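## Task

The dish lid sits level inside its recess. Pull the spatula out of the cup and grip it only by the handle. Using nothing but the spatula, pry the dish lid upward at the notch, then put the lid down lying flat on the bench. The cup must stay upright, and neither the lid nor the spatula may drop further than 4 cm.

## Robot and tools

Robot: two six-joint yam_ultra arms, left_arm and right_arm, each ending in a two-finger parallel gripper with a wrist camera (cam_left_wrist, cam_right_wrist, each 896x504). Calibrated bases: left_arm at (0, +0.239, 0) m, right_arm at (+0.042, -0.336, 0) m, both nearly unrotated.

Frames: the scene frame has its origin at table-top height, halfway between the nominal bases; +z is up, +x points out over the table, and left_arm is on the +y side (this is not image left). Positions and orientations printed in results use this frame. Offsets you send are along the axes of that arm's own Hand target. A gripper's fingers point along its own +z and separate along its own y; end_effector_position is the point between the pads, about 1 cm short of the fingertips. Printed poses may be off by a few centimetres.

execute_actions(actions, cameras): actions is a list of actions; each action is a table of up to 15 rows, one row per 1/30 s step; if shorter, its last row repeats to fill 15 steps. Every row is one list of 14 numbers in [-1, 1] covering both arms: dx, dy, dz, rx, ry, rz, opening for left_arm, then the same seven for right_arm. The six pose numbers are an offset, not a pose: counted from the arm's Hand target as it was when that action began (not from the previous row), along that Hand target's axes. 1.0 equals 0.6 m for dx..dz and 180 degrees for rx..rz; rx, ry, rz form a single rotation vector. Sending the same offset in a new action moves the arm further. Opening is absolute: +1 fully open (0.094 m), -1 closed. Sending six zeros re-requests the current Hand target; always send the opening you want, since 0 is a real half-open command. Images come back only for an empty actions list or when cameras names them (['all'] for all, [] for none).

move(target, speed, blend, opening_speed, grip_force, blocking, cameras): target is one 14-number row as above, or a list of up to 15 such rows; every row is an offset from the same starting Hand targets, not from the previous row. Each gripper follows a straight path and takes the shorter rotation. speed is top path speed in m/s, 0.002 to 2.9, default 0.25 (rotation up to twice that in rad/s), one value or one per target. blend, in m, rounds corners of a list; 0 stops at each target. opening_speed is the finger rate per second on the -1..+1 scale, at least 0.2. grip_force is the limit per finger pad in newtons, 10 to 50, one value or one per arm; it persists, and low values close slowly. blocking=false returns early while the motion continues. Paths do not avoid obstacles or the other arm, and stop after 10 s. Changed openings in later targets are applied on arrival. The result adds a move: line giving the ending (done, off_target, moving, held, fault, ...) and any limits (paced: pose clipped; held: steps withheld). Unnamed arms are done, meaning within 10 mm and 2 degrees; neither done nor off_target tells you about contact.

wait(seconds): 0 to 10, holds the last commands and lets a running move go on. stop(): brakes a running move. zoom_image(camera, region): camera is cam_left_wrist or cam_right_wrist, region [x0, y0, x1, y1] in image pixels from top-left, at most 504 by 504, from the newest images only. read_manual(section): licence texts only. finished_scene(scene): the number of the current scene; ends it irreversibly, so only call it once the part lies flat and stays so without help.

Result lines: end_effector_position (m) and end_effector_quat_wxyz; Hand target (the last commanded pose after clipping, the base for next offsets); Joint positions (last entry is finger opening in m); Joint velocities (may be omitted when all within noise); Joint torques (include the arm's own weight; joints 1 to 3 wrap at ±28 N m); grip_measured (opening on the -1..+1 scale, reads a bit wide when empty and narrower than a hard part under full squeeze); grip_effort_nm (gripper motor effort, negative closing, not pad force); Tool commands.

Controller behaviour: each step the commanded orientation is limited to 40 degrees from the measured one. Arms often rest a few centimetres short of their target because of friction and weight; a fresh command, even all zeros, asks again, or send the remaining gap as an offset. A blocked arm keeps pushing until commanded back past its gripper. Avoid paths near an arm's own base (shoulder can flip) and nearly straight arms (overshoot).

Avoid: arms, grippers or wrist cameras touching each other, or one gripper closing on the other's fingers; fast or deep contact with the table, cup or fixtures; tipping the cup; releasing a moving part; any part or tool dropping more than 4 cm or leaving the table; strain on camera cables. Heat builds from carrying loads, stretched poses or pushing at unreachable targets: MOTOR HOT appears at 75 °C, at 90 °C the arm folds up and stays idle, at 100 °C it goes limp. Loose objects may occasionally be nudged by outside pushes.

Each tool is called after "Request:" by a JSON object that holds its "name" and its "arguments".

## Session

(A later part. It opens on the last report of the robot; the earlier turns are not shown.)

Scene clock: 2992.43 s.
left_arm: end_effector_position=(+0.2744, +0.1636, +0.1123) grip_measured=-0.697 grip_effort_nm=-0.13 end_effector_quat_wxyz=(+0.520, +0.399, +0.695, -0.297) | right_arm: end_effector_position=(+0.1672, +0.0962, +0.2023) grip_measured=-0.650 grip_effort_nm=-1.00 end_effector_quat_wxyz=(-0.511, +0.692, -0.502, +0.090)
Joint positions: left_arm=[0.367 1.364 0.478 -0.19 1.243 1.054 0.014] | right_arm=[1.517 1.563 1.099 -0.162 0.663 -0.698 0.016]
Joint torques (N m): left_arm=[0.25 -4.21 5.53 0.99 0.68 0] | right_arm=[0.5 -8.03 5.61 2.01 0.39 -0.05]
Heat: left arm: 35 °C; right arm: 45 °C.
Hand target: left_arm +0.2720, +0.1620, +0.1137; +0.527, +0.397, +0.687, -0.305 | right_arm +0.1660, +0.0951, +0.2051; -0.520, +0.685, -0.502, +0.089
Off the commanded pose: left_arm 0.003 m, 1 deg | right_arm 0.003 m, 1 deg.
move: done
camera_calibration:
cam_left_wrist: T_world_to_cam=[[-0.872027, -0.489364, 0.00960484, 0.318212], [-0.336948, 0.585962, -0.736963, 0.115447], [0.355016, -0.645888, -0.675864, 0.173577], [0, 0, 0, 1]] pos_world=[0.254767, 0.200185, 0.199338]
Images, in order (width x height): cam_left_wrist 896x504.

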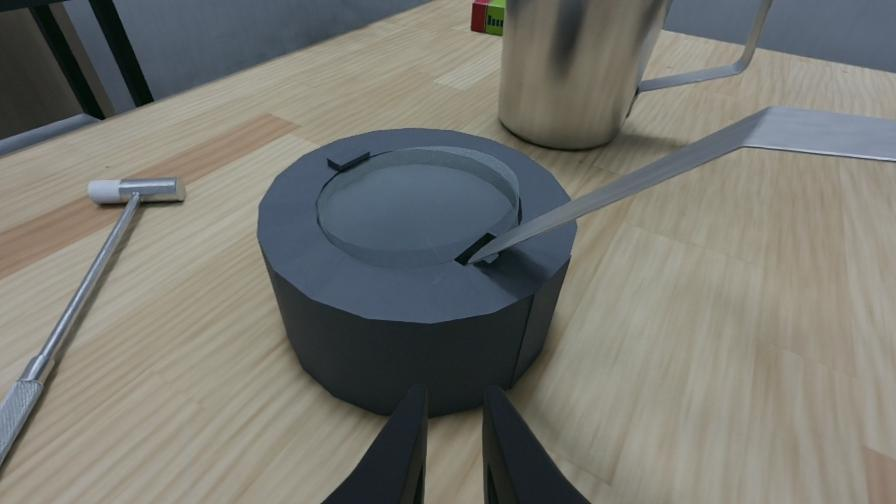

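Request:
{"name": "zoom_image", "arguments": {"camera": "cam_left_wrist", "region": [300, 120, 560, 290]}}

Scaled by 1.938.

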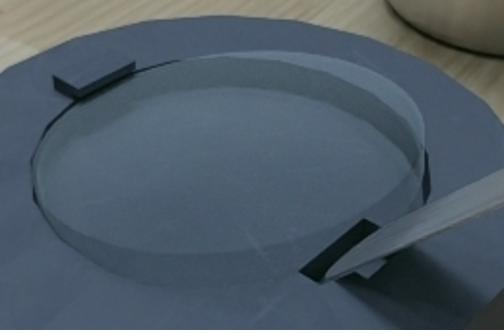

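Request:
{"name": "move", "arguments": {"target": [0,0,0,0,0,0,-0.7, -0.0072,-0.029,-0.0087,0,0,0,-1], "cameras": ["cam_left_wrist"], "speed": 0.04}}

Request:
{"name": "zoom_image", "arguments": {"camera": "cam_left_wrist", "region": [300, 120, 560, 290]}}

Scene clock: 3077.23 s.
left_arm: end_effector_position=(+0.2744, +0.1636, +0.1123) grip_measured=-0.697 grip_effort_nm=-0.13 end_effector_quat_wxyz=(+0.520, +0.399, +0.695, -0.297) | right_arm: end_effector_position=(+0.1671, +0.0928, +0.1978) grip_measured=-0.650 grip_effort_nm=-1.00 end_effector_quat_wxyz=(-0.501, +0.701, -0.497, +0.099)
Joint positions: left_arm=[0.367 1.364 0.478 -0.189 1.243 1.053 0.014] | right_arm=[1.517 1.563 1.099 -0.188 0.663 -0.71 0.016]
Joint torques (N m): left_arm=[0.29 -4.15 5.59 1 0.68 -0.01] | right_arm=[-0.76 -9.74 9.44 1.64 0.26 -0.05]
Heat: left arm: 33 °C; right arm: 45 °C.
Hand target: left_arm +0.2718, +0.1621, +0.1137; +0.526, +0.397, +0.687, -0.305 | right_arm +0.1709, +0.0944, +0.2230; -0.520, +0.685, -0.502, +0.089
Off the commanded pose: left_arm 0.003 m, 1 deg | right_arm 0.026 m, 3 deg.
move: off_target (right_arm)
camera_calibration:
cam_left_wrist: T_world_to_cam=[[-0.871961, -0.489483, 0.00954909, 0.318229], [-0.336974, 0.585904, -0.736997, 0.115546], [0.355153, -0.64585, -0.675828, 0.173595], [0, 0, 0, 1]] pos_world=[0.254766, 0.200185, 0.199438]
Images, in order (width x height): cam_left_wrist 896x504.

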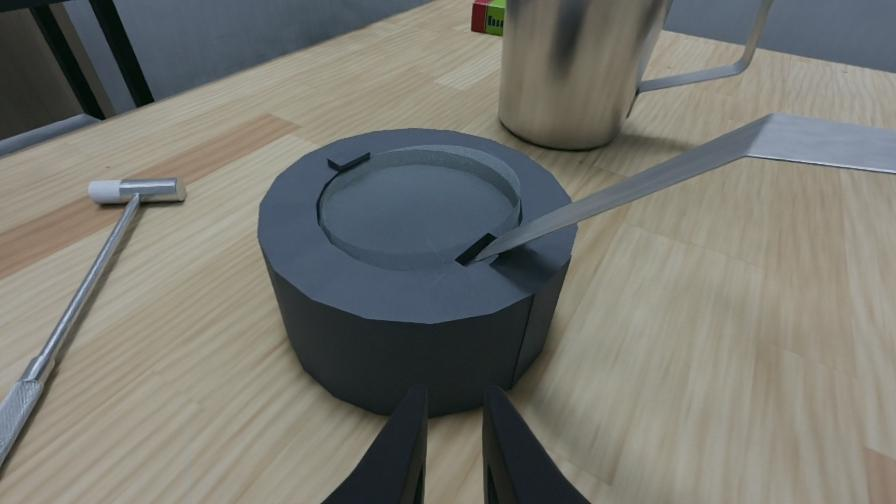

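Scaled by 1.938.

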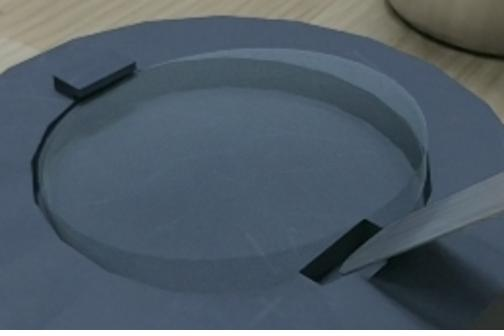

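Request:
{"name": "move", "arguments": {"target": [0,0,0,0,0,0,-0.7, -0.004,-0.008,-0.0044,0,0,0,-1], "cameras": ["cam_left_wrist"], "speed": 0.03}}

Request:
{"name": "zoom_image", "arguments": {"camera": "cam_left_wrist", "region": [300, 120, 560, 290]}}

Scene clock: 3085.07 s.
left_arm: end_effector_position=(+0.2744, +0.1636, +0.1123) grip_measured=-0.697 grip_effort_nm=-0.13 end_effector_quat_wxyz=(+0.520, +0.399, +0.695, -0.297) | right_arm: end_effector_position=(+0.1671, +0.0936, +0.2025) grip_measured=-0.650 grip_effort_nm=-1.00 end_effector_quat_wxyz=(-0.500, +0.702, -0.497, +0.100)
Joint positions: left_arm=[0.367 1.364 0.478 -0.189 1.243 1.053 0.014] | right_arm=[1.517 1.563 1.12 -0.212 0.663 -0.71 0.016]
Joint torques (N m): left_arm=[0.28 -4.16 5.6 0.98 0.68 0] | right_arm=[-0.76 -10.06 9.44 1.65 0.26 -0.04]
Heat: left arm: 33 °C; right arm: 44 °C.
Hand target: left_arm +0.2718, +0.1621, +0.1137; +0.526, +0.397, +0.687, -0.305 | right_arm +0.1709, +0.0945, +0.2290; -0.520, +0.685, -0.502, +0.089
Off the commanded pose: left_arm 0.003 m, 1 deg | right_arm 0.027 m, 3 deg.
move: off_target (right_arm)
camera_calibration:
cam_left_wrist: T_world_to_cam=[[-0.871961, -0.489483, 0.00954909, 0.318229], [-0.336974, 0.585904, -0.736997, 0.115546], [0.355153, -0.64585, -0.675828, 0.173595], [0, 0, 0, 1]] pos_world=[0.254766, 0.200185, 0.199438]
Images, in order (width x height): cam_left_wrist 896x504.

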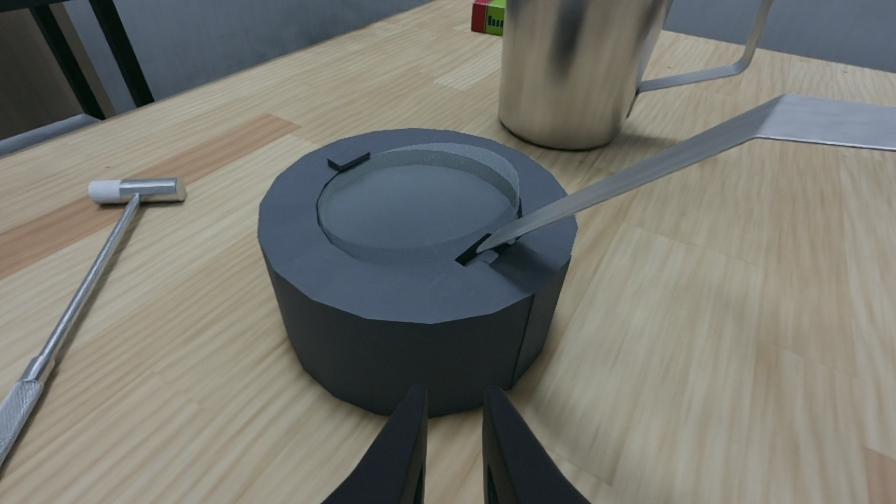

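Scaled by 1.938.

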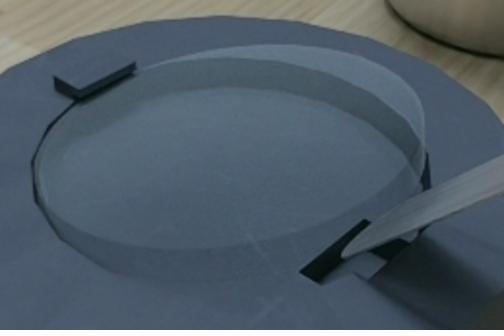

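Request:
{"name": "move", "arguments": {"target": [0,0,0,0,0,0,-0.7, -0.0044,-0.0098,-0.0019,0,0,0,-1], "cameras": [], "speed": 0.03}}

Request:
{"name": "move", "arguments": {"target": [0,0,0,0,0,0,-0.7, -0.0044,-0.0098,-0.0019,0,0,0,-1], "cameras": ["cam_left_wrist"], "speed": 0.03}}

Request:
{"name": "zoom_image", "arguments": {"camera": "cam_left_wrist", "region": [300, 120, 560, 290]}}

Scene clock: 3102.40 s.
left_arm: end_effector_position=(+0.2744, +0.1636, +0.1123) grip_measured=-0.697 grip_effort_nm=-0.13 end_effector_quat_wxyz=(+0.520, +0.399, +0.695, -0.297) | right_arm: end_effector_position=(+0.1694, +0.0947, +0.2093) grip_measured=-0.650 grip_effort_nm=-1.00 end_effector_quat_wxyz=(-0.501, +0.701, -0.498, +0.100)
Joint positions: left_arm=[0.367 1.364 0.478 -0.189 1.243 1.053 0.014] | right_arm=[1.511 1.563 1.146 -0.235 0.66 -0.713 0.016]
Joint torques (N m): left_arm=[0.27 -4.16 5.6 0.99 0.68 0] | right_arm=[-0.62 -9.98 9.47 1.65 0.24 -0.05]
Heat: left arm: 33 °C; right arm: 42 °C.
Hand target: left_arm +0.2718, +0.1621, +0.1137; +0.526, +0.397, +0.687, -0.305 | right_arm +0.1724, +0.0956, +0.2353; -0.520, +0.686, -0.502, +0.089
Off the commanded pose: left_arm 0.003 m, 1 deg | right_arm 0.026 m, 3 deg.
move: off_target (right_arm)
No camera images: "cameras" was empty.

Scene clock: 3103.37 s.
left_arm: end_effector_position=(+0.2744, +0.1636, +0.1123) grip_measured=-0.697 grip_effort_nm=-0.13 end_effector_quat_wxyz=(+0.520, +0.399, +0.695, -0.297) | right_arm: end_effector_position=(+0.1711, +0.0959, +0.2162) grip_measured=-0.650 grip_effort_nm=-1.00 end_effector_quat_wxyz=(-0.501, +0.700, -0.498, +0.100)
Joint positions: left_arm=[0.367 1.364 0.478 -0.189 1.243 1.053 0.014] | right_arm=[1.506 1.563 1.173 -0.257 0.658 -0.716 0.016]
Joint torques (N m): left_arm=[0.27 -4.16 5.63 1 0.66 0] | right_arm=[-0.64 -9.84 9.48 1.66 0.23 -0.05]
Heat: left arm: 33 °C; right arm: 41 °C.
Hand target: left_arm +0.2718, +0.1621, +0.1137; +0.526, +0.397, +0.687, -0.305 | right_arm +0.1738, +0.0967, +0.2416; -0.520, +0.686, -0.502, +0.089
Off the commanded pose: left_arm 0.003 m, 1 deg | right_arm 0.025 m, 3 deg.
move: off_target (right_arm)
camera_calibration:
cam_left_wrist: T_world_to_cam=[[-0.871961, -0.489483, 0.00954909, 0.318229], [-0.336974, 0.585904, -0.736997, 0.115546], [0.355153, -0.64585, -0.675828, 0.173595], [0, 0, 0, 1]] pos_world=[0.254766, 0.200185, 0.199438]
Images, in order (width x height): cam_left_wrist 896x504.

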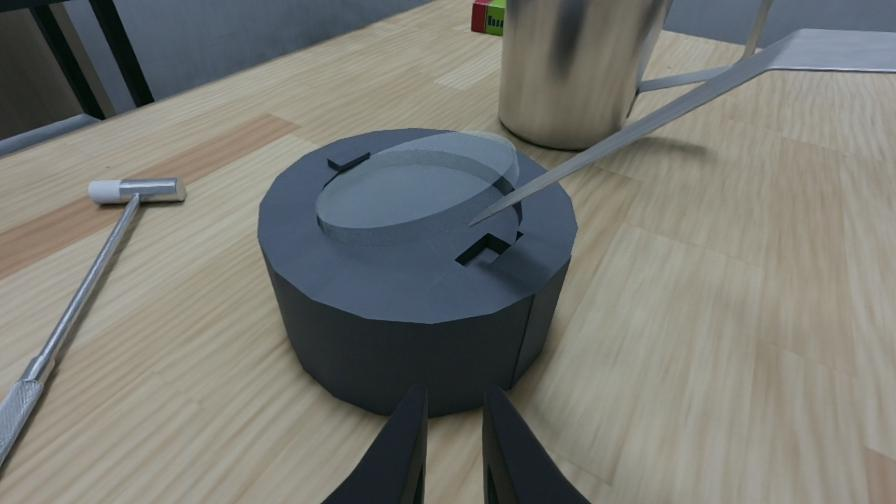

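Scaled by 1.938.

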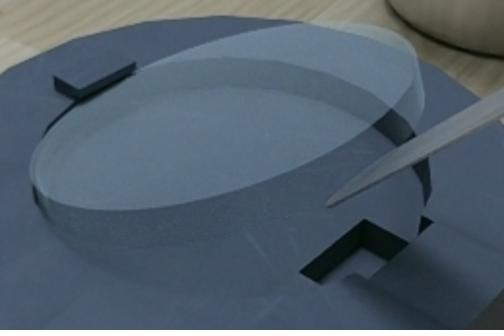

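Request:
{"name": "move", "arguments": {"target": [-0.0102,0.0385,0.0587,0.0092,0,-0.5872,-0.45, 0,0,0,0,0,0,-1], "cameras": ["all"], "speed": 0.15}}

Scene clock: 3171.67 s.
left_arm: end_effector_position=(+0.3095, +0.1447, +0.1135) grip_measured=-0.453 grip_effort_nm=0.15 end_effector_quat_wxyz=(+0.074, -0.302, +0.728, -0.611) | right_arm: end_effector_position=(+0.1711, +0.0958, +0.2161) grip_measured=-0.650 grip_effort_nm=-1.00 end_effector_quat_wxyz=(-0.501, +0.701, -0.498, +0.100)
Joint positions: left_arm=[0.246 1.492 0.478 0.253 1.213 -1.116 0.026] | right_arm=[1.506 1.563 1.173 -0.258 0.658 -0.716 0.016]
Joint torques (N m): left_arm=[-0.68 -4.14 6.22 1.34 0.35 -0.08] | right_arm=[-0.61 -9.85 9.48 1.66 0.23 -0.05]
Heat: left arm: 33 °C; right arm: 39 °C.
Hand target: left_arm +0.3096, +0.1427, +0.1104; +0.070, -0.301, +0.728, -0.612 | right_arm +0.1739, +0.0967, +0.2416; -0.520, +0.686, -0.502, +0.089
Off the commanded pose: left_arm 0.004 m, 0 deg | right_arm 0.026 m, 3 deg.
move: off_target (right_arm)
camera_calibration:
cam_left_wrist: T_world_to_cam=[[0.344063, -0.0499817, 0.937615, -0.205746], [-0.935484, -0.10393, 0.337741, 0.302383], [0.0805655, -0.993328, -0.0825155, 0.21768], [0, 0, 0, 1]] pos_world=[0.336127, 0.237371, 0.108745]
cam_right_wrist: T_world_to_cam=[[0.590261, 0.00522979, 0.807195, -0.276281], [0.153641, -0.982426, -0.105985, 0.12727], [0.792456, 0.186577, -0.580692, 0.0597943], [0, 0, 0, 1]] pos_world=[0.0961395, 0.115322, 0.271223]

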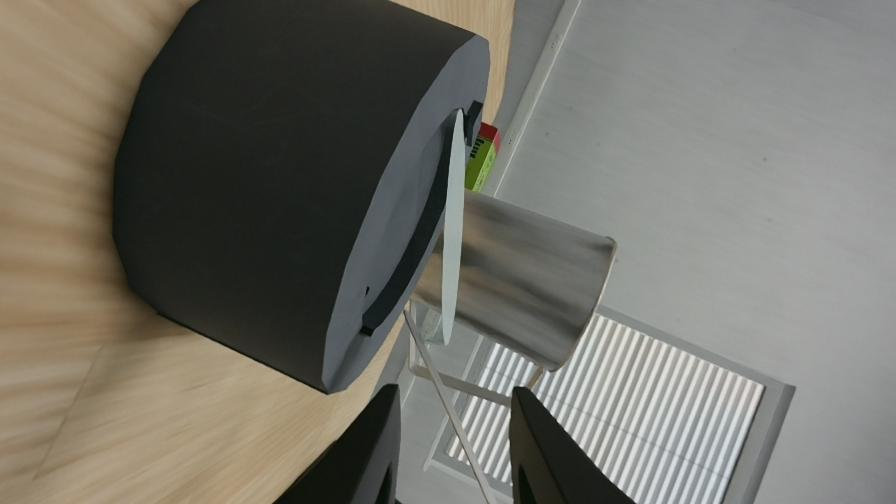

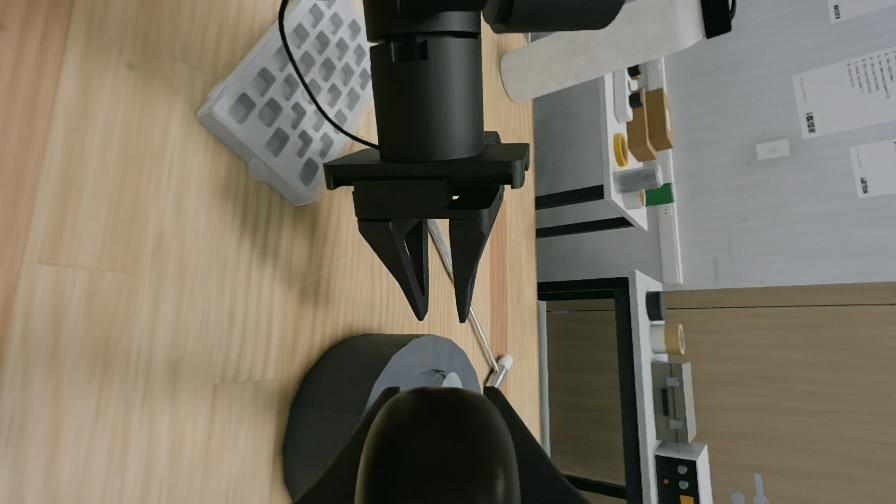

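Request:
{"name": "move", "arguments": {"target": [0,0,0.0633,0,0,0,-0.45, 0,0,0,0,0,0,-1], "cameras": ["cam_left_wrist"], "speed": 0.06}}

Request:
{"name": "zoom_image", "arguments": {"camera": "cam_left_wrist", "region": [250, 100, 650, 504]}}

Scene clock: 3201.80 s.
left_arm: end_effector_position=(+0.3297, +0.1121, +0.1083) grip_measured=-0.453 grip_effort_nm=0.15 end_effector_quat_wxyz=(+0.076, -0.297, +0.728, -0.614) | right_arm: end_effector_position=(+0.1711, +0.0958, +0.2161) grip_measured=-0.650 grip_effort_nm=-1.00 end_effector_quat_wxyz=(-0.501, +0.701, -0.498, +0.100)
Joint positions: left_arm=[0.097 1.591 0.465 0.581 1.101 -1.34 0.026] | right_arm=[1.506 1.563 1.173 -0.258 0.658 -0.716 0.016]
Joint torques (N m): left_arm=[-0.51 -4.74 5.08 1.53 0.21 -0.03] | right_arm=[-0.62 -9.85 9.47 1.66 0.22 -0.05]
Heat: left arm: 33 °C; right arm: 39 °C.
Hand target: left_arm +0.3274, +0.1104, +0.1012; +0.070, -0.301, +0.728, -0.612 | right_arm +0.1739, +0.0967, +0.2416; -0.520, +0.686, -0.502, +0.089
Off the commanded pose: left_arm 0.008 m, 1 deg | right_arm 0.026 m, 3 deg.
move: off_target (right_arm)
camera_calibration:
cam_left_wrist: T_world_to_cam=[[0.33359, -0.0500114, 0.941391, -0.206404], [-0.939622, -0.0985014, 0.327731, 0.321562], [0.076338, -0.993879, -0.0798509, 0.184349], [0, 0, 0, 1]] pos_world=[0.356929, 0.204572, 0.103642]
Images, in order (width x height): cam_left_wrist 896x504.

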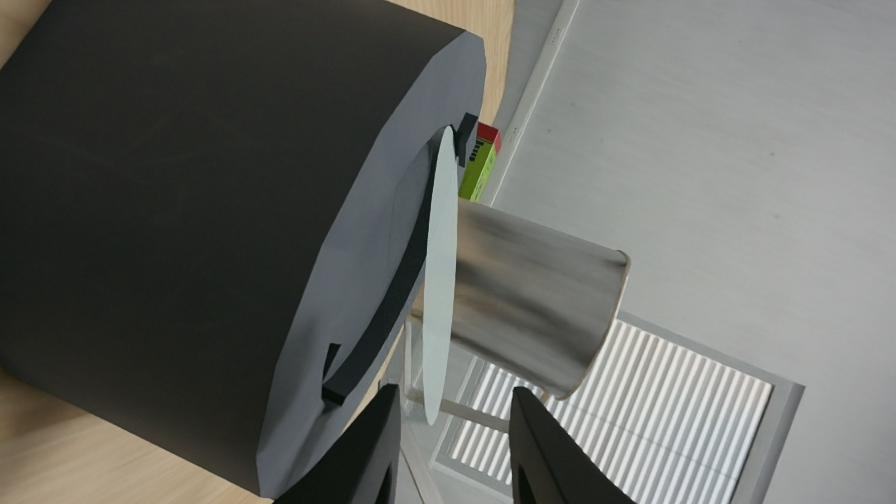

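Scaled by 1.248.

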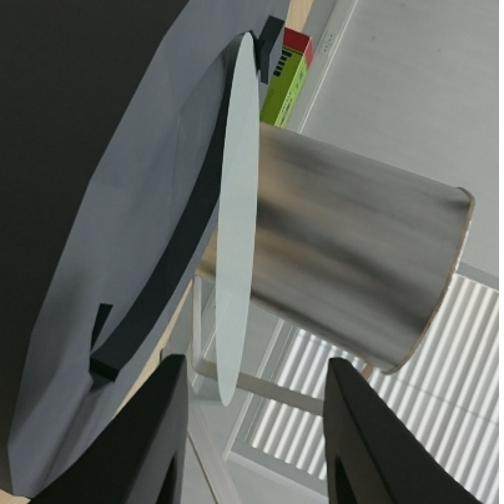

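Request:
{"name": "move", "arguments": {"target": [0,0.0075,0.0433,0,0,0,-0.45, 0,0,0,0,0,0,-1], "cameras": ["cam_left_wrist"], "speed": 0.05}}

Request:
{"name": "zoom_image", "arguments": {"camera": "cam_left_wrist", "region": [250, 100, 650, 504]}}

Scene clock: 3221.23 s.
left_arm: end_effector_position=(+0.3389, +0.0900, +0.0969) grip_measured=-0.453 grip_effort_nm=0.15 end_effector_quat_wxyz=(+0.073, -0.298, +0.727, -0.614) | right_arm: end_effector_position=(+0.1711, +0.0958, +0.2161) grip_measured=-0.650 grip_effort_nm=-1.00 end_effector_quat_wxyz=(-0.501, +0.701, -0.498, +0.100)
Joint positions: left_arm=[0.008 1.686 0.465 0.751 1.024 -1.432 0.026] | right_arm=[1.506 1.563 1.173 -0.258 0.658 -0.716 0.016]
Joint torques (N m): left_arm=[-0.53 -5.19 5.18 1.61 0.18 -0.02] | right_arm=[-0.61 -9.85 9.48 1.65 0.23 -0.05]
Heat: left arm: 32 °C; right arm: 39 °C.
Hand target: left_arm +0.3381, +0.0887, +0.0907; +0.070, -0.301, +0.728, -0.612 | right_arm +0.1739, +0.0967, +0.2416; -0.520, +0.686, -0.502, +0.089
Off the commanded pose: left_arm 0.006 m, 1 deg | right_arm 0.026 m, 3 deg.
move: off_target (right_arm)
camera_calibration:
cam_left_wrist: T_world_to_cam=[[0.33833, -0.0484153, 0.939781, -0.201384], [-0.938068, -0.0964982, 0.332742, 0.330596], [0.0745774, -0.994155, -0.078065, 0.161263], [0, 0, 0, 1]] pos_world=[0.366229, 0.182473, 0.0918425]
Images, in order (width x height): cam_left_wrist 896x504.

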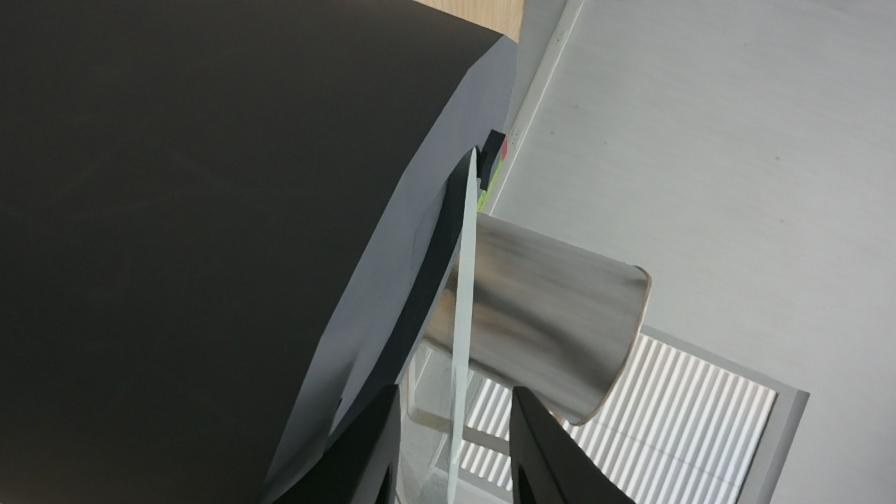

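Scaled by 1.248.

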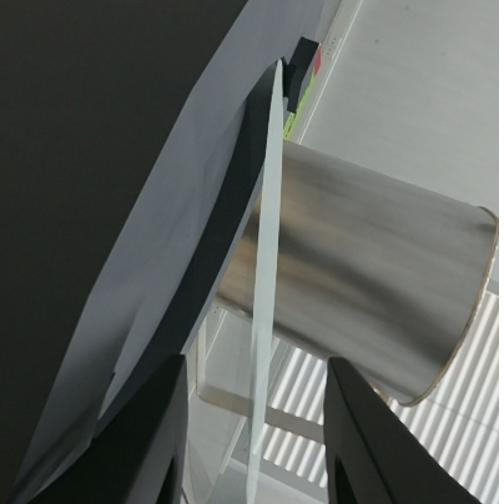

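Request:
{"name": "move", "arguments": {"target": [0,0,0,0,0,0,-1, 0,0,0,0,0,0,-1], "cameras": ["cam_left_wrist"], "opening_speed": 0.3, "grip_force": [35, 50]}}

Request:
{"name": "zoom_image", "arguments": {"camera": "cam_left_wrist", "region": [250, 100, 650, 504]}}

Scene clock: 3237.53 s.
left_arm: end_effector_position=(+0.3397, +0.0900, +0.0984) grip_measured=-0.798 grip_effort_nm=-0.75 end_effector_quat_wxyz=(+0.077, -0.295, +0.727, -0.615) | right_arm: end_effector_position=(+0.1711, +0.0958, +0.2161) grip_measured=-0.650 grip_effort_nm=-1.00 end_effector_quat_wxyz=(-0.501, +0.701, -0.498, +0.101)
Joint positions: left_arm=[0.008 1.686 0.465 0.761 1.024 -1.432 0.009] | right_arm=[1.506 1.563 1.173 -0.258 0.658 -0.717 0.016]
Joint torques (N m): left_arm=[-0.5 -5.18 5.18 1.52 0.16 -0.03] | right_arm=[-0.61 -9.85 9.47 1.65 0.22 -0.04]
Heat: left arm: 32 °C; right arm: 39 °C.
Hand target: left_arm +0.3381, +0.0887, +0.0908; +0.070, -0.301, +0.728, -0.612 | right_arm +0.1739, +0.0967, +0.2416; -0.520, +0.686, -0.502, +0.089
Off the commanded pose: left_arm 0.008 m, 1 deg | right_arm 0.026 m, 3 deg.
grip_force (N): 35, 50
move: off_target (right_arm)
camera_calibration:
cam_left_wrist: T_world_to_cam=[[0.328957, -0.0483035, 0.943109, -0.200235], [-0.941331, -0.0965019, 0.323394, 0.332823], [0.0753907, -0.99416, -0.0772145, 0.160967], [0, 0, 0, 1]] pos_world=[0.367029, 0.182472, 0.0936397]
Images, in order (width x height): cam_left_wrist 896x504.

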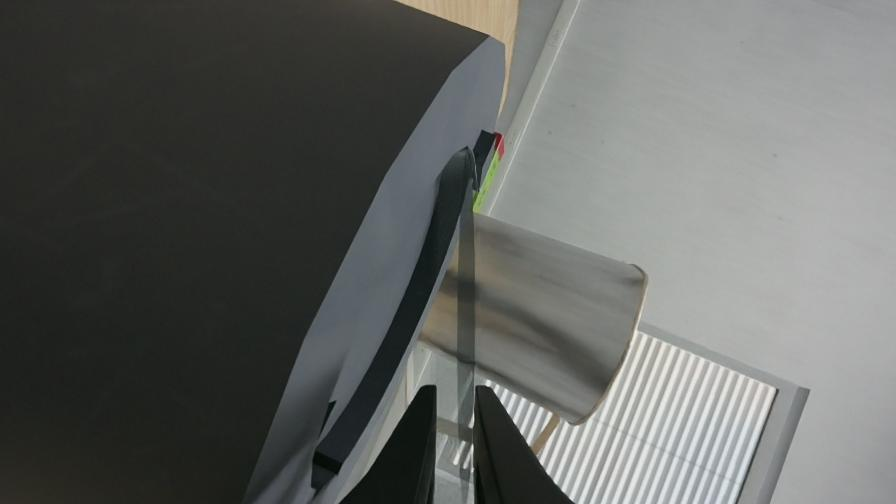

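Scaled by 1.248.

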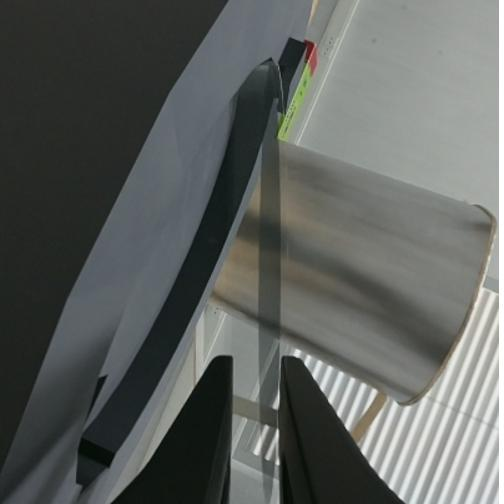

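Request:
{"name": "move", "arguments": {"target": [[0,-0.0182,-0.0089,0,0,0,-1, 0,0,0,0,0,0,-1]], "cameras": [], "speed": 0.03}}

Scene clock: 3267.13 s.
left_arm: end_effector_position=(+0.3391, +0.0914, +0.0977) grip_measured=-0.798 grip_effort_nm=-0.74 end_effector_quat_wxyz=(+0.074, -0.300, +0.727, -0.614) | right_arm: end_effector_position=(+0.1711, +0.0958, +0.2161) grip_measured=-0.650 grip_effort_nm=-1.00 end_effector_quat_wxyz=(-0.501, +0.701, -0.498, +0.101)
Joint positions: left_arm=[0.012 1.68 0.465 0.744 1.025 -1.432 0.009] | right_arm=[1.506 1.563 1.173 -0.258 0.658 -0.717 0.016]
Joint torques (N m): left_arm=[0.31 -9.24 6.91 1.01 0.27 0.06] | right_arm=[-0.62 -9.85 9.48 1.65 0.22 -0.04]
Heat: left arm: 33 °C; right arm: 39 °C.
Hand target: left_arm +0.3394, +0.0924, +0.1022; +0.070, -0.301, +0.728, -0.612 | right_arm +0.1739, +0.0967, +0.2416; -0.520, +0.686, -0.502, +0.089
Off the commanded pose: left_arm 0.005 m, 1 deg | right_arm 0.026 m, 3 deg.
grip_force (N): 35, 50
move: off_target (right_arm)
No camera images: "cameras" was empty.

Request:
{"name": "move", "arguments": {"target": [[0.0118,-0.0007,-0.002,0,0,0,-1, 0,0,0,0,0,0,-1],[0.0315,-0.055,-0.0195,0,0,0,-1, 0,0,0,0,0,0,-1]], "cameras": ["all"], "speed": 0.04, "blend": [0.003,0]}}

Scene clock: 3282.07 s.
left_arm: end_effector_position=(+0.3266, +0.0912, +0.1278) grip_measured=-0.799 grip_effort_nm=-0.74 end_effector_quat_wxyz=(+0.058, -0.313, +0.727, -0.608) | right_arm: end_effector_position=(+0.1711, +0.0958, +0.2161) grip_measured=-0.650 grip_effort_nm=-1.00 end_effector_quat_wxyz=(-0.501, +0.701, -0.498, +0.101)
Joint positions: left_arm=[0.012 1.488 0.488 0.488 1.025 -1.435 0.009] | right_arm=[1.506 1.563 1.173 -0.258 0.658 -0.717 0.016]
Joint torques (N m): left_arm=[-0.38 -8.5 8.76 1.27 0.22 0.04] | right_arm=[-0.61 -9.87 9.48 1.66 0.23 -0.05]
Heat: left arm: 32 °C; right arm: 39 °C.
Hand target: left_arm +0.3303, +0.0902, +0.1409; +0.069, -0.301, +0.728, -0.612 | right_arm +0.1739, +0.0967, +0.2416; -0.520, +0.686, -0.502, +0.089
Off the commanded pose: left_arm 0.014 m, 2 deg | right_arm 0.026 m, 3 deg.
grip_force (N): 35, 50
move: off_target (left_arm, right_arm)
camera_calibration:
cam_left_wrist: T_world_to_cam=[[0.379973, -0.0443308, 0.923935, -0.238197], [-0.921914, -0.0996446, 0.374361, 0.298515], [0.0754694, -0.994035, -0.0787314, 0.165472], [0, 0, 0, 1]] pos_world=[0.353225, 0.183671, 0.121354]
cam_right_wrist: T_world_to_cam=[[0.589862, 0.00586743, 0.807483, -0.276395], [0.154063, -0.982423, -0.105404, 0.127071], [0.792671, 0.186577, -0.580397, 0.0596935], [0, 0, 0, 1]] pos_world=[0.0961404, 0.115322, 0.271224]

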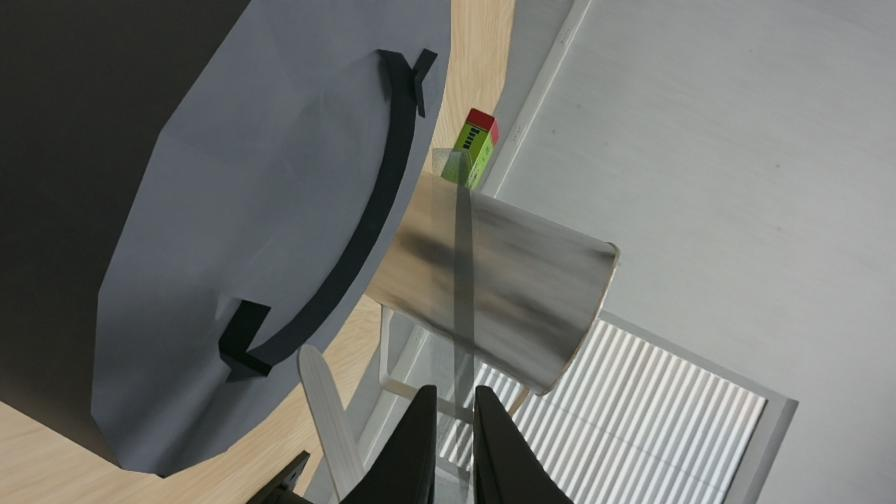

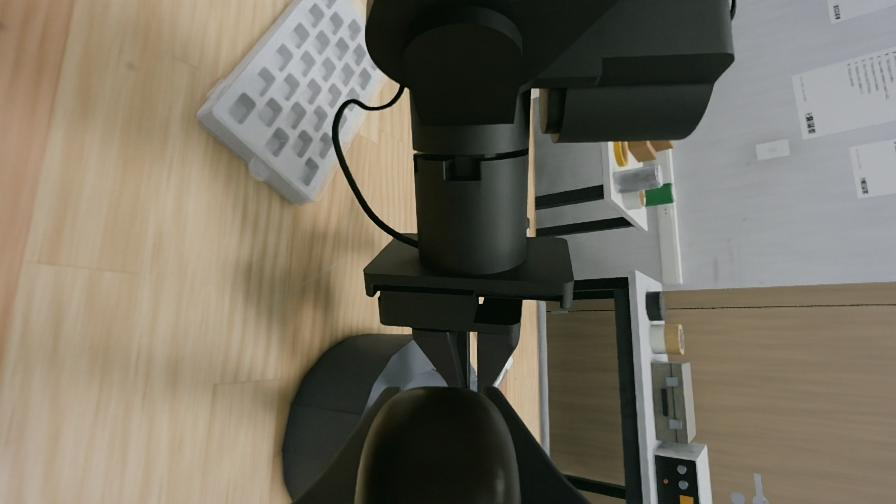

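Request:
{"name": "move", "arguments": {"target": [[0.0329,-0.1151,-0.0297,0,0,0,-1, 0,0,0,0,0,0,-1],[-0.0545,-0.1035,-0.1712,0,0,0,-1, 0,0,0,0,0,0,-1]], "cameras": ["all"], "speed": 0.1, "blend": [0.01,0]}}

Scene clock: 3435.37 s.
left_arm: end_effector_position=(+0.3278, +0.1895, +0.2088) grip_measured=-0.799 grip_effort_nm=-0.74 end_effector_quat_wxyz=(+0.074, -0.307, +0.731, -0.605) | right_arm: end_effector_position=(+0.1711, +0.0958, +0.2161) grip_measured=-0.650 grip_effort_nm=-1.00 end_effector_quat_wxyz=(-0.501, +0.701, -0.498, +0.101)
Joint positions: left_arm=[0.391 1.445 0.958 -0.644 1.282 -0.733 0.009] | right_arm=[1.506 1.563 1.173 -0.258 0.658 -0.717 0.016]
Joint torques (N m): left_arm=[0.16 -4.75 9.89 0.56 0.66 0.09] | right_arm=[-0.62 -9.88 9.51 1.66 0.22 -0.04]
Heat: left arm: 34 °C; right arm: 41 °C.
Hand target: left_arm +0.3304, +0.1902, +0.2149; +0.070, -0.301, +0.728, -0.612 | right_arm +0.1739, +0.0967, +0.2416; -0.520, +0.686, -0.502, +0.089
Off the commanded pose: left_arm 0.007 m, 1 deg | right_arm 0.026 m, 3 deg.
grip_force (N): 35, 50
move: off_target (right_arm)
camera_calibration:
cam_left_wrist: T_world_to_cam=[[0.354046, -0.0599668, 0.933303, -0.299677], [-0.931175, -0.115409, 0.345824, 0.291055], [0.0869734, -0.991506, -0.0966996, 0.269035], [0, 0, 0, 1]] pos_world=[0.353724, 0.28237, 0.205052]
cam_right_wrist: T_world_to_cam=[[0.589862, 0.00586743, 0.807483, -0.276395], [0.154063, -0.982423, -0.105404, 0.127071], [0.792671, 0.186577, -0.580397, 0.0596935], [0, 0, 0, 1]] pos_world=[0.0961404, 0.115322, 0.271224]

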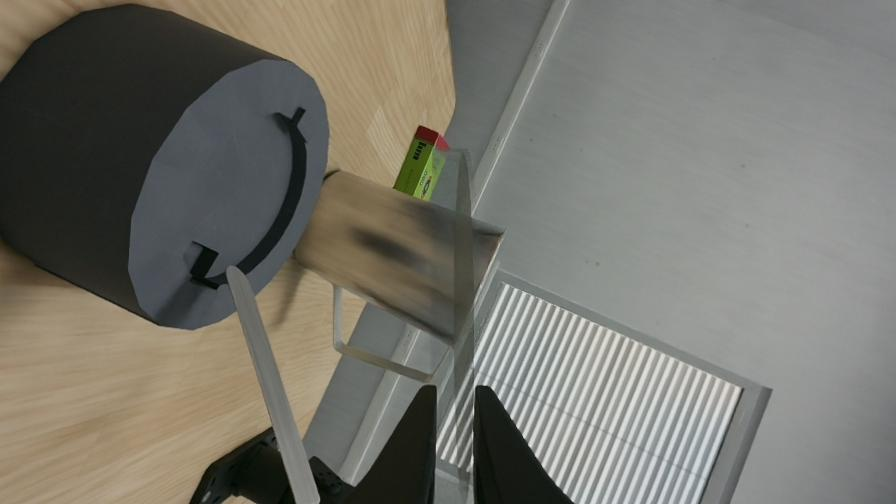

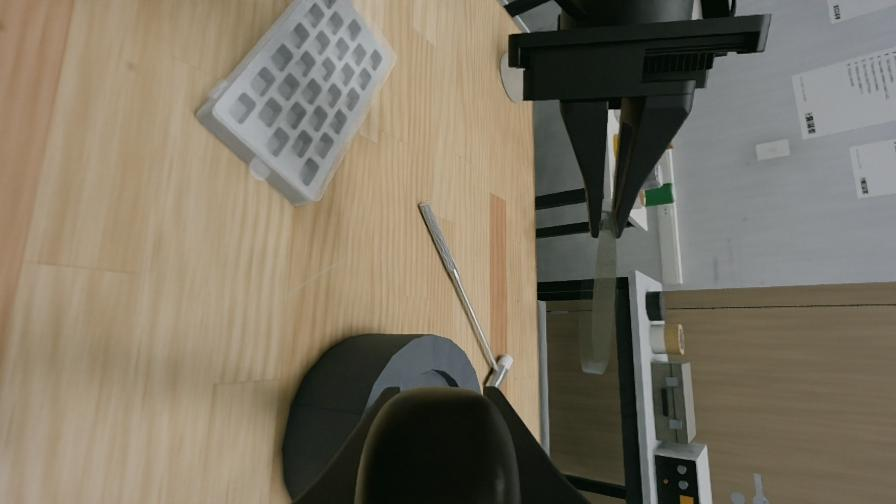

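Request:
{"name": "move", "arguments": {"target": [0,0,0,0,0,0,-1, -0.028,-0.1732,-0.2007,-0.0432,0.0031,0.043,-1], "cameras": ["all"], "speed": 0.15}}

Scene clock: 3501.73 s.
left_arm: end_effector_position=(+0.3271, +0.1892, +0.2085) grip_measured=-0.799 grip_effort_nm=-0.74 end_effector_quat_wxyz=(+0.073, -0.307, +0.731, -0.604) | right_arm: end_effector_position=(+0.1530, +0.0281, +0.3812) grip_measured=-0.650 grip_effort_nm=-1.00 end_effector_quat_wxyz=(-0.474, +0.685, -0.553, +0.028)
Joint positions: left_arm=[0.391 1.445 0.958 -0.651 1.282 -0.727 0.009] | right_arm=[1.51 1.467 1.839 -1.079 0.566 -0.52 0.016]
Joint torques (N m): left_arm=[0.2 -4.6 10.13 0.57 0.67 0.11] | right_arm=[0.49 -3.97 7.73 1.6 0.22 0.04]
Heat: left arm: 33 °C; right arm: 41 °C.
Hand target: left_arm +0.3304, +0.1902, +0.2149; +0.070, -0.301, +0.728, -0.612 | right_arm +0.1503, +0.0301, +0.3852; -0.474, +0.683, -0.555, +0.022
Off the commanded pose: left_arm 0.007 m, 1 deg | right_arm 0.005 m, 1 deg.
grip_force (N): 35, 50
move: done
camera_calibration:
cam_left_wrist: T_world_to_cam=[[0.355088, -0.0608414, 0.932851, -0.299174], [-0.930942, -0.113964, 0.346929, 0.289978], [0.0852037, -0.99162, -0.097107, 0.269483], [0, 0, 0, 1]] pos_world=[0.353225, 0.28207, 0.204652]
cam_right_wrist: T_world_to_cam=[[0.724557, -0.0579021, 0.686778, -0.371405], [0.101593, -0.976607, -0.189519, 0.120709], [0.681686, 0.207089, -0.701726, 0.245246], [0, 0, 0, 1]] pos_world=[0.0896605, 0.0455918, 0.450045]

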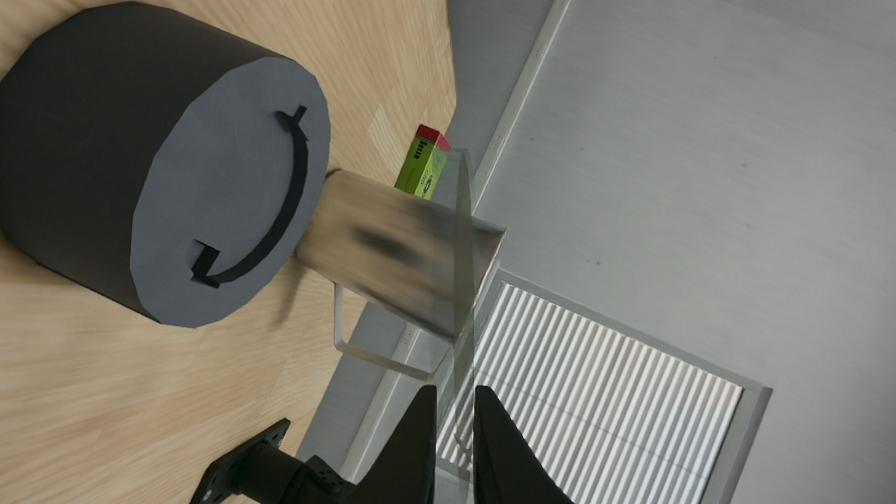

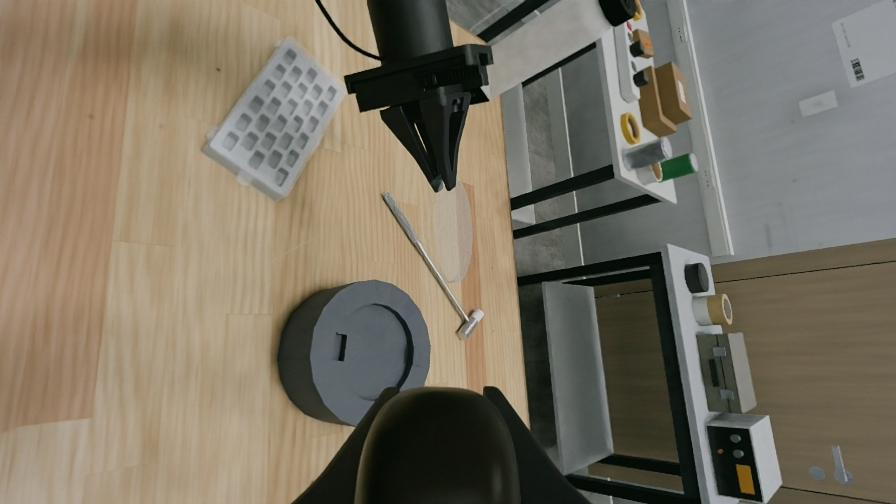

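Request:
{"name": "move", "arguments": {"target": [[0,0,0,0,0,0,-1, 0.2307,-0.2202,-0.0898,-0.0192,0.0416,0.1024,-1],[0,0,0,0,0,0,-1, 0.347,-0.2815,-0.0983,-0.0192,0.0416,0.1024,-1]], "cameras": ["all"], "speed": 0.15, "blend": [0.02,0]}}

Scene clock: 3527.00 s.
left_arm: end_effector_position=(+0.3271, +0.1892, +0.2085) grip_measured=-0.799 grip_effort_nm=-0.75 end_effector_quat_wxyz=(+0.073, -0.307, +0.731, -0.604) | right_arm: end_effector_position=(+0.3227, -0.1814, +0.4261) grip_measured=-0.650 grip_effort_nm=-1.00 end_effector_quat_wxyz=(+0.414, -0.594, +0.690, +0.018)
Joint positions: left_arm=[0.391 1.445 0.958 -0.651 1.282 -0.727 0.009] | right_arm=[0.301 1.508 2.26 -1.517 -0.323 -0.964 0.016]
Joint torques (N m): left_arm=[0.18 -4.59 10.14 0.57 0.66 0.11] | right_arm=[-0.58 -2.55 5.87 1.6 -0.38 -0.08]
Heat: left arm: 33 °C; right arm: 38 °C.
Hand target: left_arm +0.3304, +0.1902, +0.2149; +0.070, -0.301, +0.728, -0.612 | right_arm +0.3219, -0.1800, +0.4280; +0.414, -0.597, +0.687, +0.026
Off the commanded pose: left_arm 0.007 m, 1 deg | right_arm 0.003 m, 1 deg.
grip_force (N): 35, 50
move: done
camera_calibration:
cam_left_wrist: T_world_to_cam=[[0.355088, -0.0608414, 0.932851, -0.299174], [-0.930942, -0.113964, 0.346929, 0.289978], [0.0852037, -0.99162, -0.097107, 0.269483], [0, 0, 0, 1]] pos_world=[0.353225, 0.28207, 0.204652]
cam_right_wrist: T_world_to_cam=[[0.830836, -0.289534, 0.475269, -0.523532], [-0.195157, -0.951355, -0.238405, 0.0285142], [0.521176, 0.105323, -0.846925, 0.29955], [0, 0, 0, 1]] pos_world=[0.284416, -0.156003, 0.509313]

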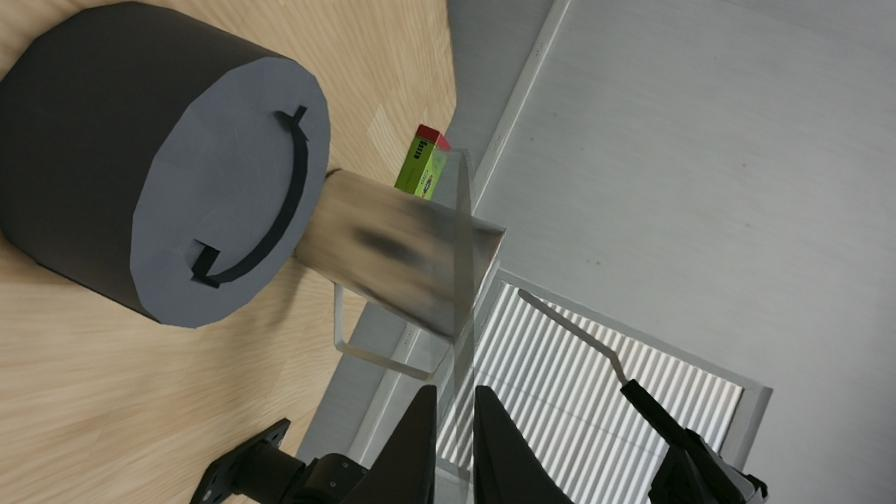

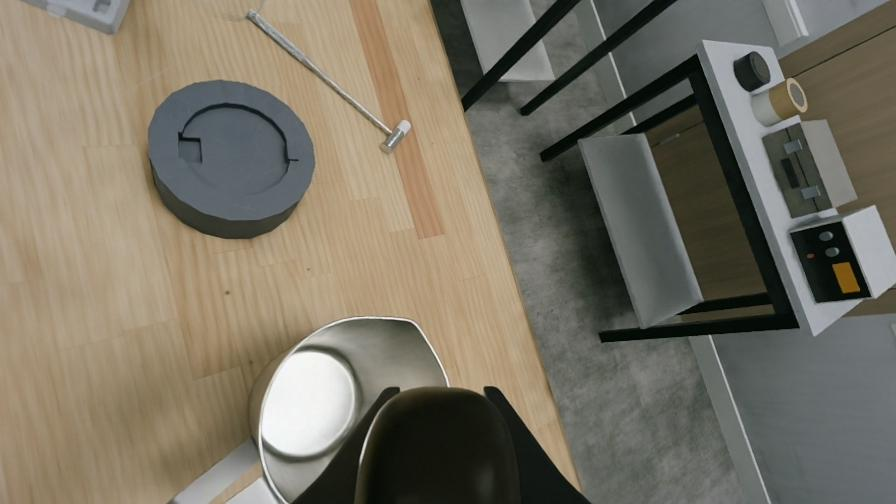

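Request:
{"name": "move", "arguments": {"target": [0,0,0,0,0,0,-1, 0.227,0.1032,0.2503,-0.0531,-0.0013,0.0495,-1], "cameras": ["all"], "speed": 0.08}}

Scene clock: 3573.07 s.
left_arm: end_effector_position=(+0.3271, +0.1892, +0.2085) grip_measured=-0.799 grip_effort_nm=-0.75 end_effector_quat_wxyz=(+0.073, -0.307, +0.731, -0.604) | right_arm: end_effector_position=(+0.3580, -0.1937, +0.2209) grip_measured=-0.650 grip_effort_nm=-1.00 end_effector_quat_wxyz=(+0.354, -0.573, +0.732, +0.107)
Joint positions: left_arm=[0.391 1.445 0.958 -0.651 1.282 -0.727 0.009] | right_arm=[0.143 1.341 1.239 -0.885 -0.513 -1.01 0.016]
Joint torques (N m): left_arm=[0.17 -4.6 10.1 0.56 0.67 0.11] | right_arm=[-0.58 -4.64 5.2 1.64 -0.63 -0.1]
Heat: left arm: 33 °C; right arm: 36 °C.
Hand target: left_arm +0.3304, +0.1902, +0.2149; +0.070, -0.301, +0.728, -0.612 | right_arm +0.3580, -0.1914, +0.2194; +0.361, -0.574, +0.726, +0.116
Off the commanded pose: left_arm 0.007 m, 1 deg | right_arm 0.003 m, 2 deg.
grip_force (N): 35, 50
move: done
camera_calibration:
cam_left_wrist: T_world_to_cam=[[0.355088, -0.0608414, 0.932851, -0.299174], [-0.930942, -0.113964, 0.346929, 0.289978], [0.0852037, -0.99162, -0.097107, 0.269483], [0, 0, 0, 1]] pos_world=[0.353225, 0.28207, 0.204652]
cam_right_wrist: T_world_to_cam=[[0.912381, -0.317886, 0.257895, -0.445526], [-0.254187, -0.93381, -0.251769, 0.00217281], [0.320859, 0.164155, -0.932793, 0.210715], [0, 0, 0, 1]] pos_world=[0.339432, -0.174188, 0.312]

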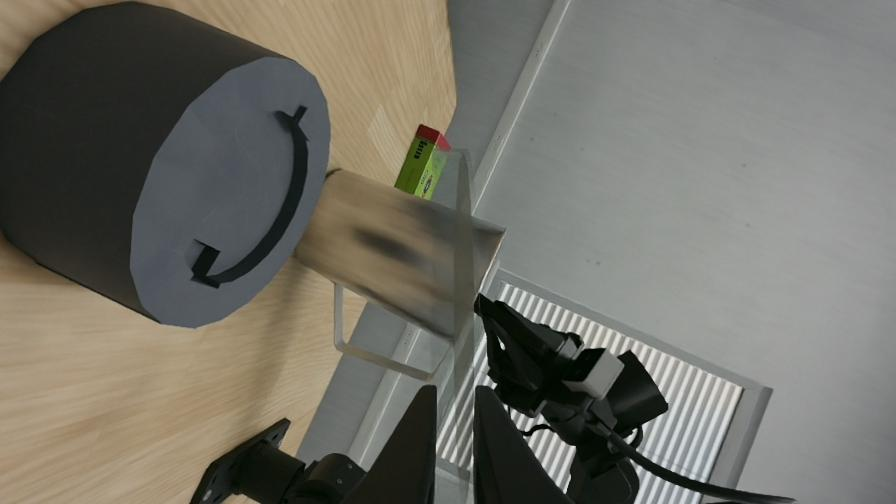

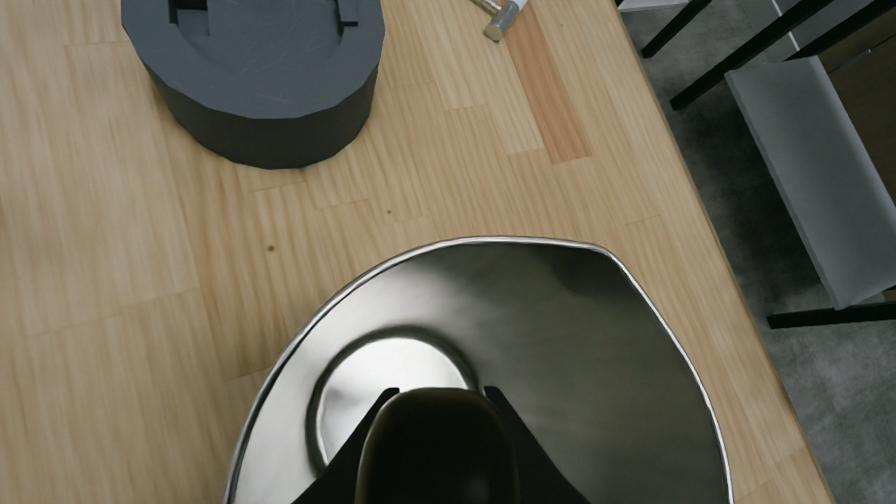

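Request:
{"name": "move", "arguments": {"target": [0,0,0,0,0,0,-1, 0.0099,0.0037,0.0107,0,0,0,-1], "cameras": [], "speed": 0.04}}

Scene clock: 3582.30 s.
left_arm: end_effector_position=(+0.3271, +0.1892, +0.2085) grip_measured=-0.799 grip_effort_nm=-0.74 end_effector_quat_wxyz=(+0.073, -0.307, +0.731, -0.604) | right_arm: end_effector_position=(+0.3586, -0.1936, +0.2111) grip_measured=-0.650 grip_effort_nm=-1.00 end_effector_quat_wxyz=(+0.353, -0.573, +0.732, +0.108)
Joint positions: left_arm=[0.391 1.445 0.958 -0.651 1.282 -0.727 0.009] | right_arm=[0.143 1.341 1.202 -0.85 -0.514 -1.01 0.016]
Joint torques (N m): left_arm=[0.17 -4.57 10.14 0.57 0.67 0.1] | right_arm=[-0.59 -4.98 5.16 1.65 -0.61 -0.1]
Heat: left arm: 33 °C; right arm: 36 °C.
Hand target: left_arm +0.3304, +0.1902, +0.2149; +0.070, -0.301, +0.728, -0.612 | right_arm +0.3579, -0.1914, +0.2104; +0.361, -0.574, +0.726, +0.116
Off the commanded pose: left_arm 0.007 m, 1 deg | right_arm 0.002 m, 2 deg.
grip_force (N): 35, 50
move: done
No camera images: "cameras" was empty.


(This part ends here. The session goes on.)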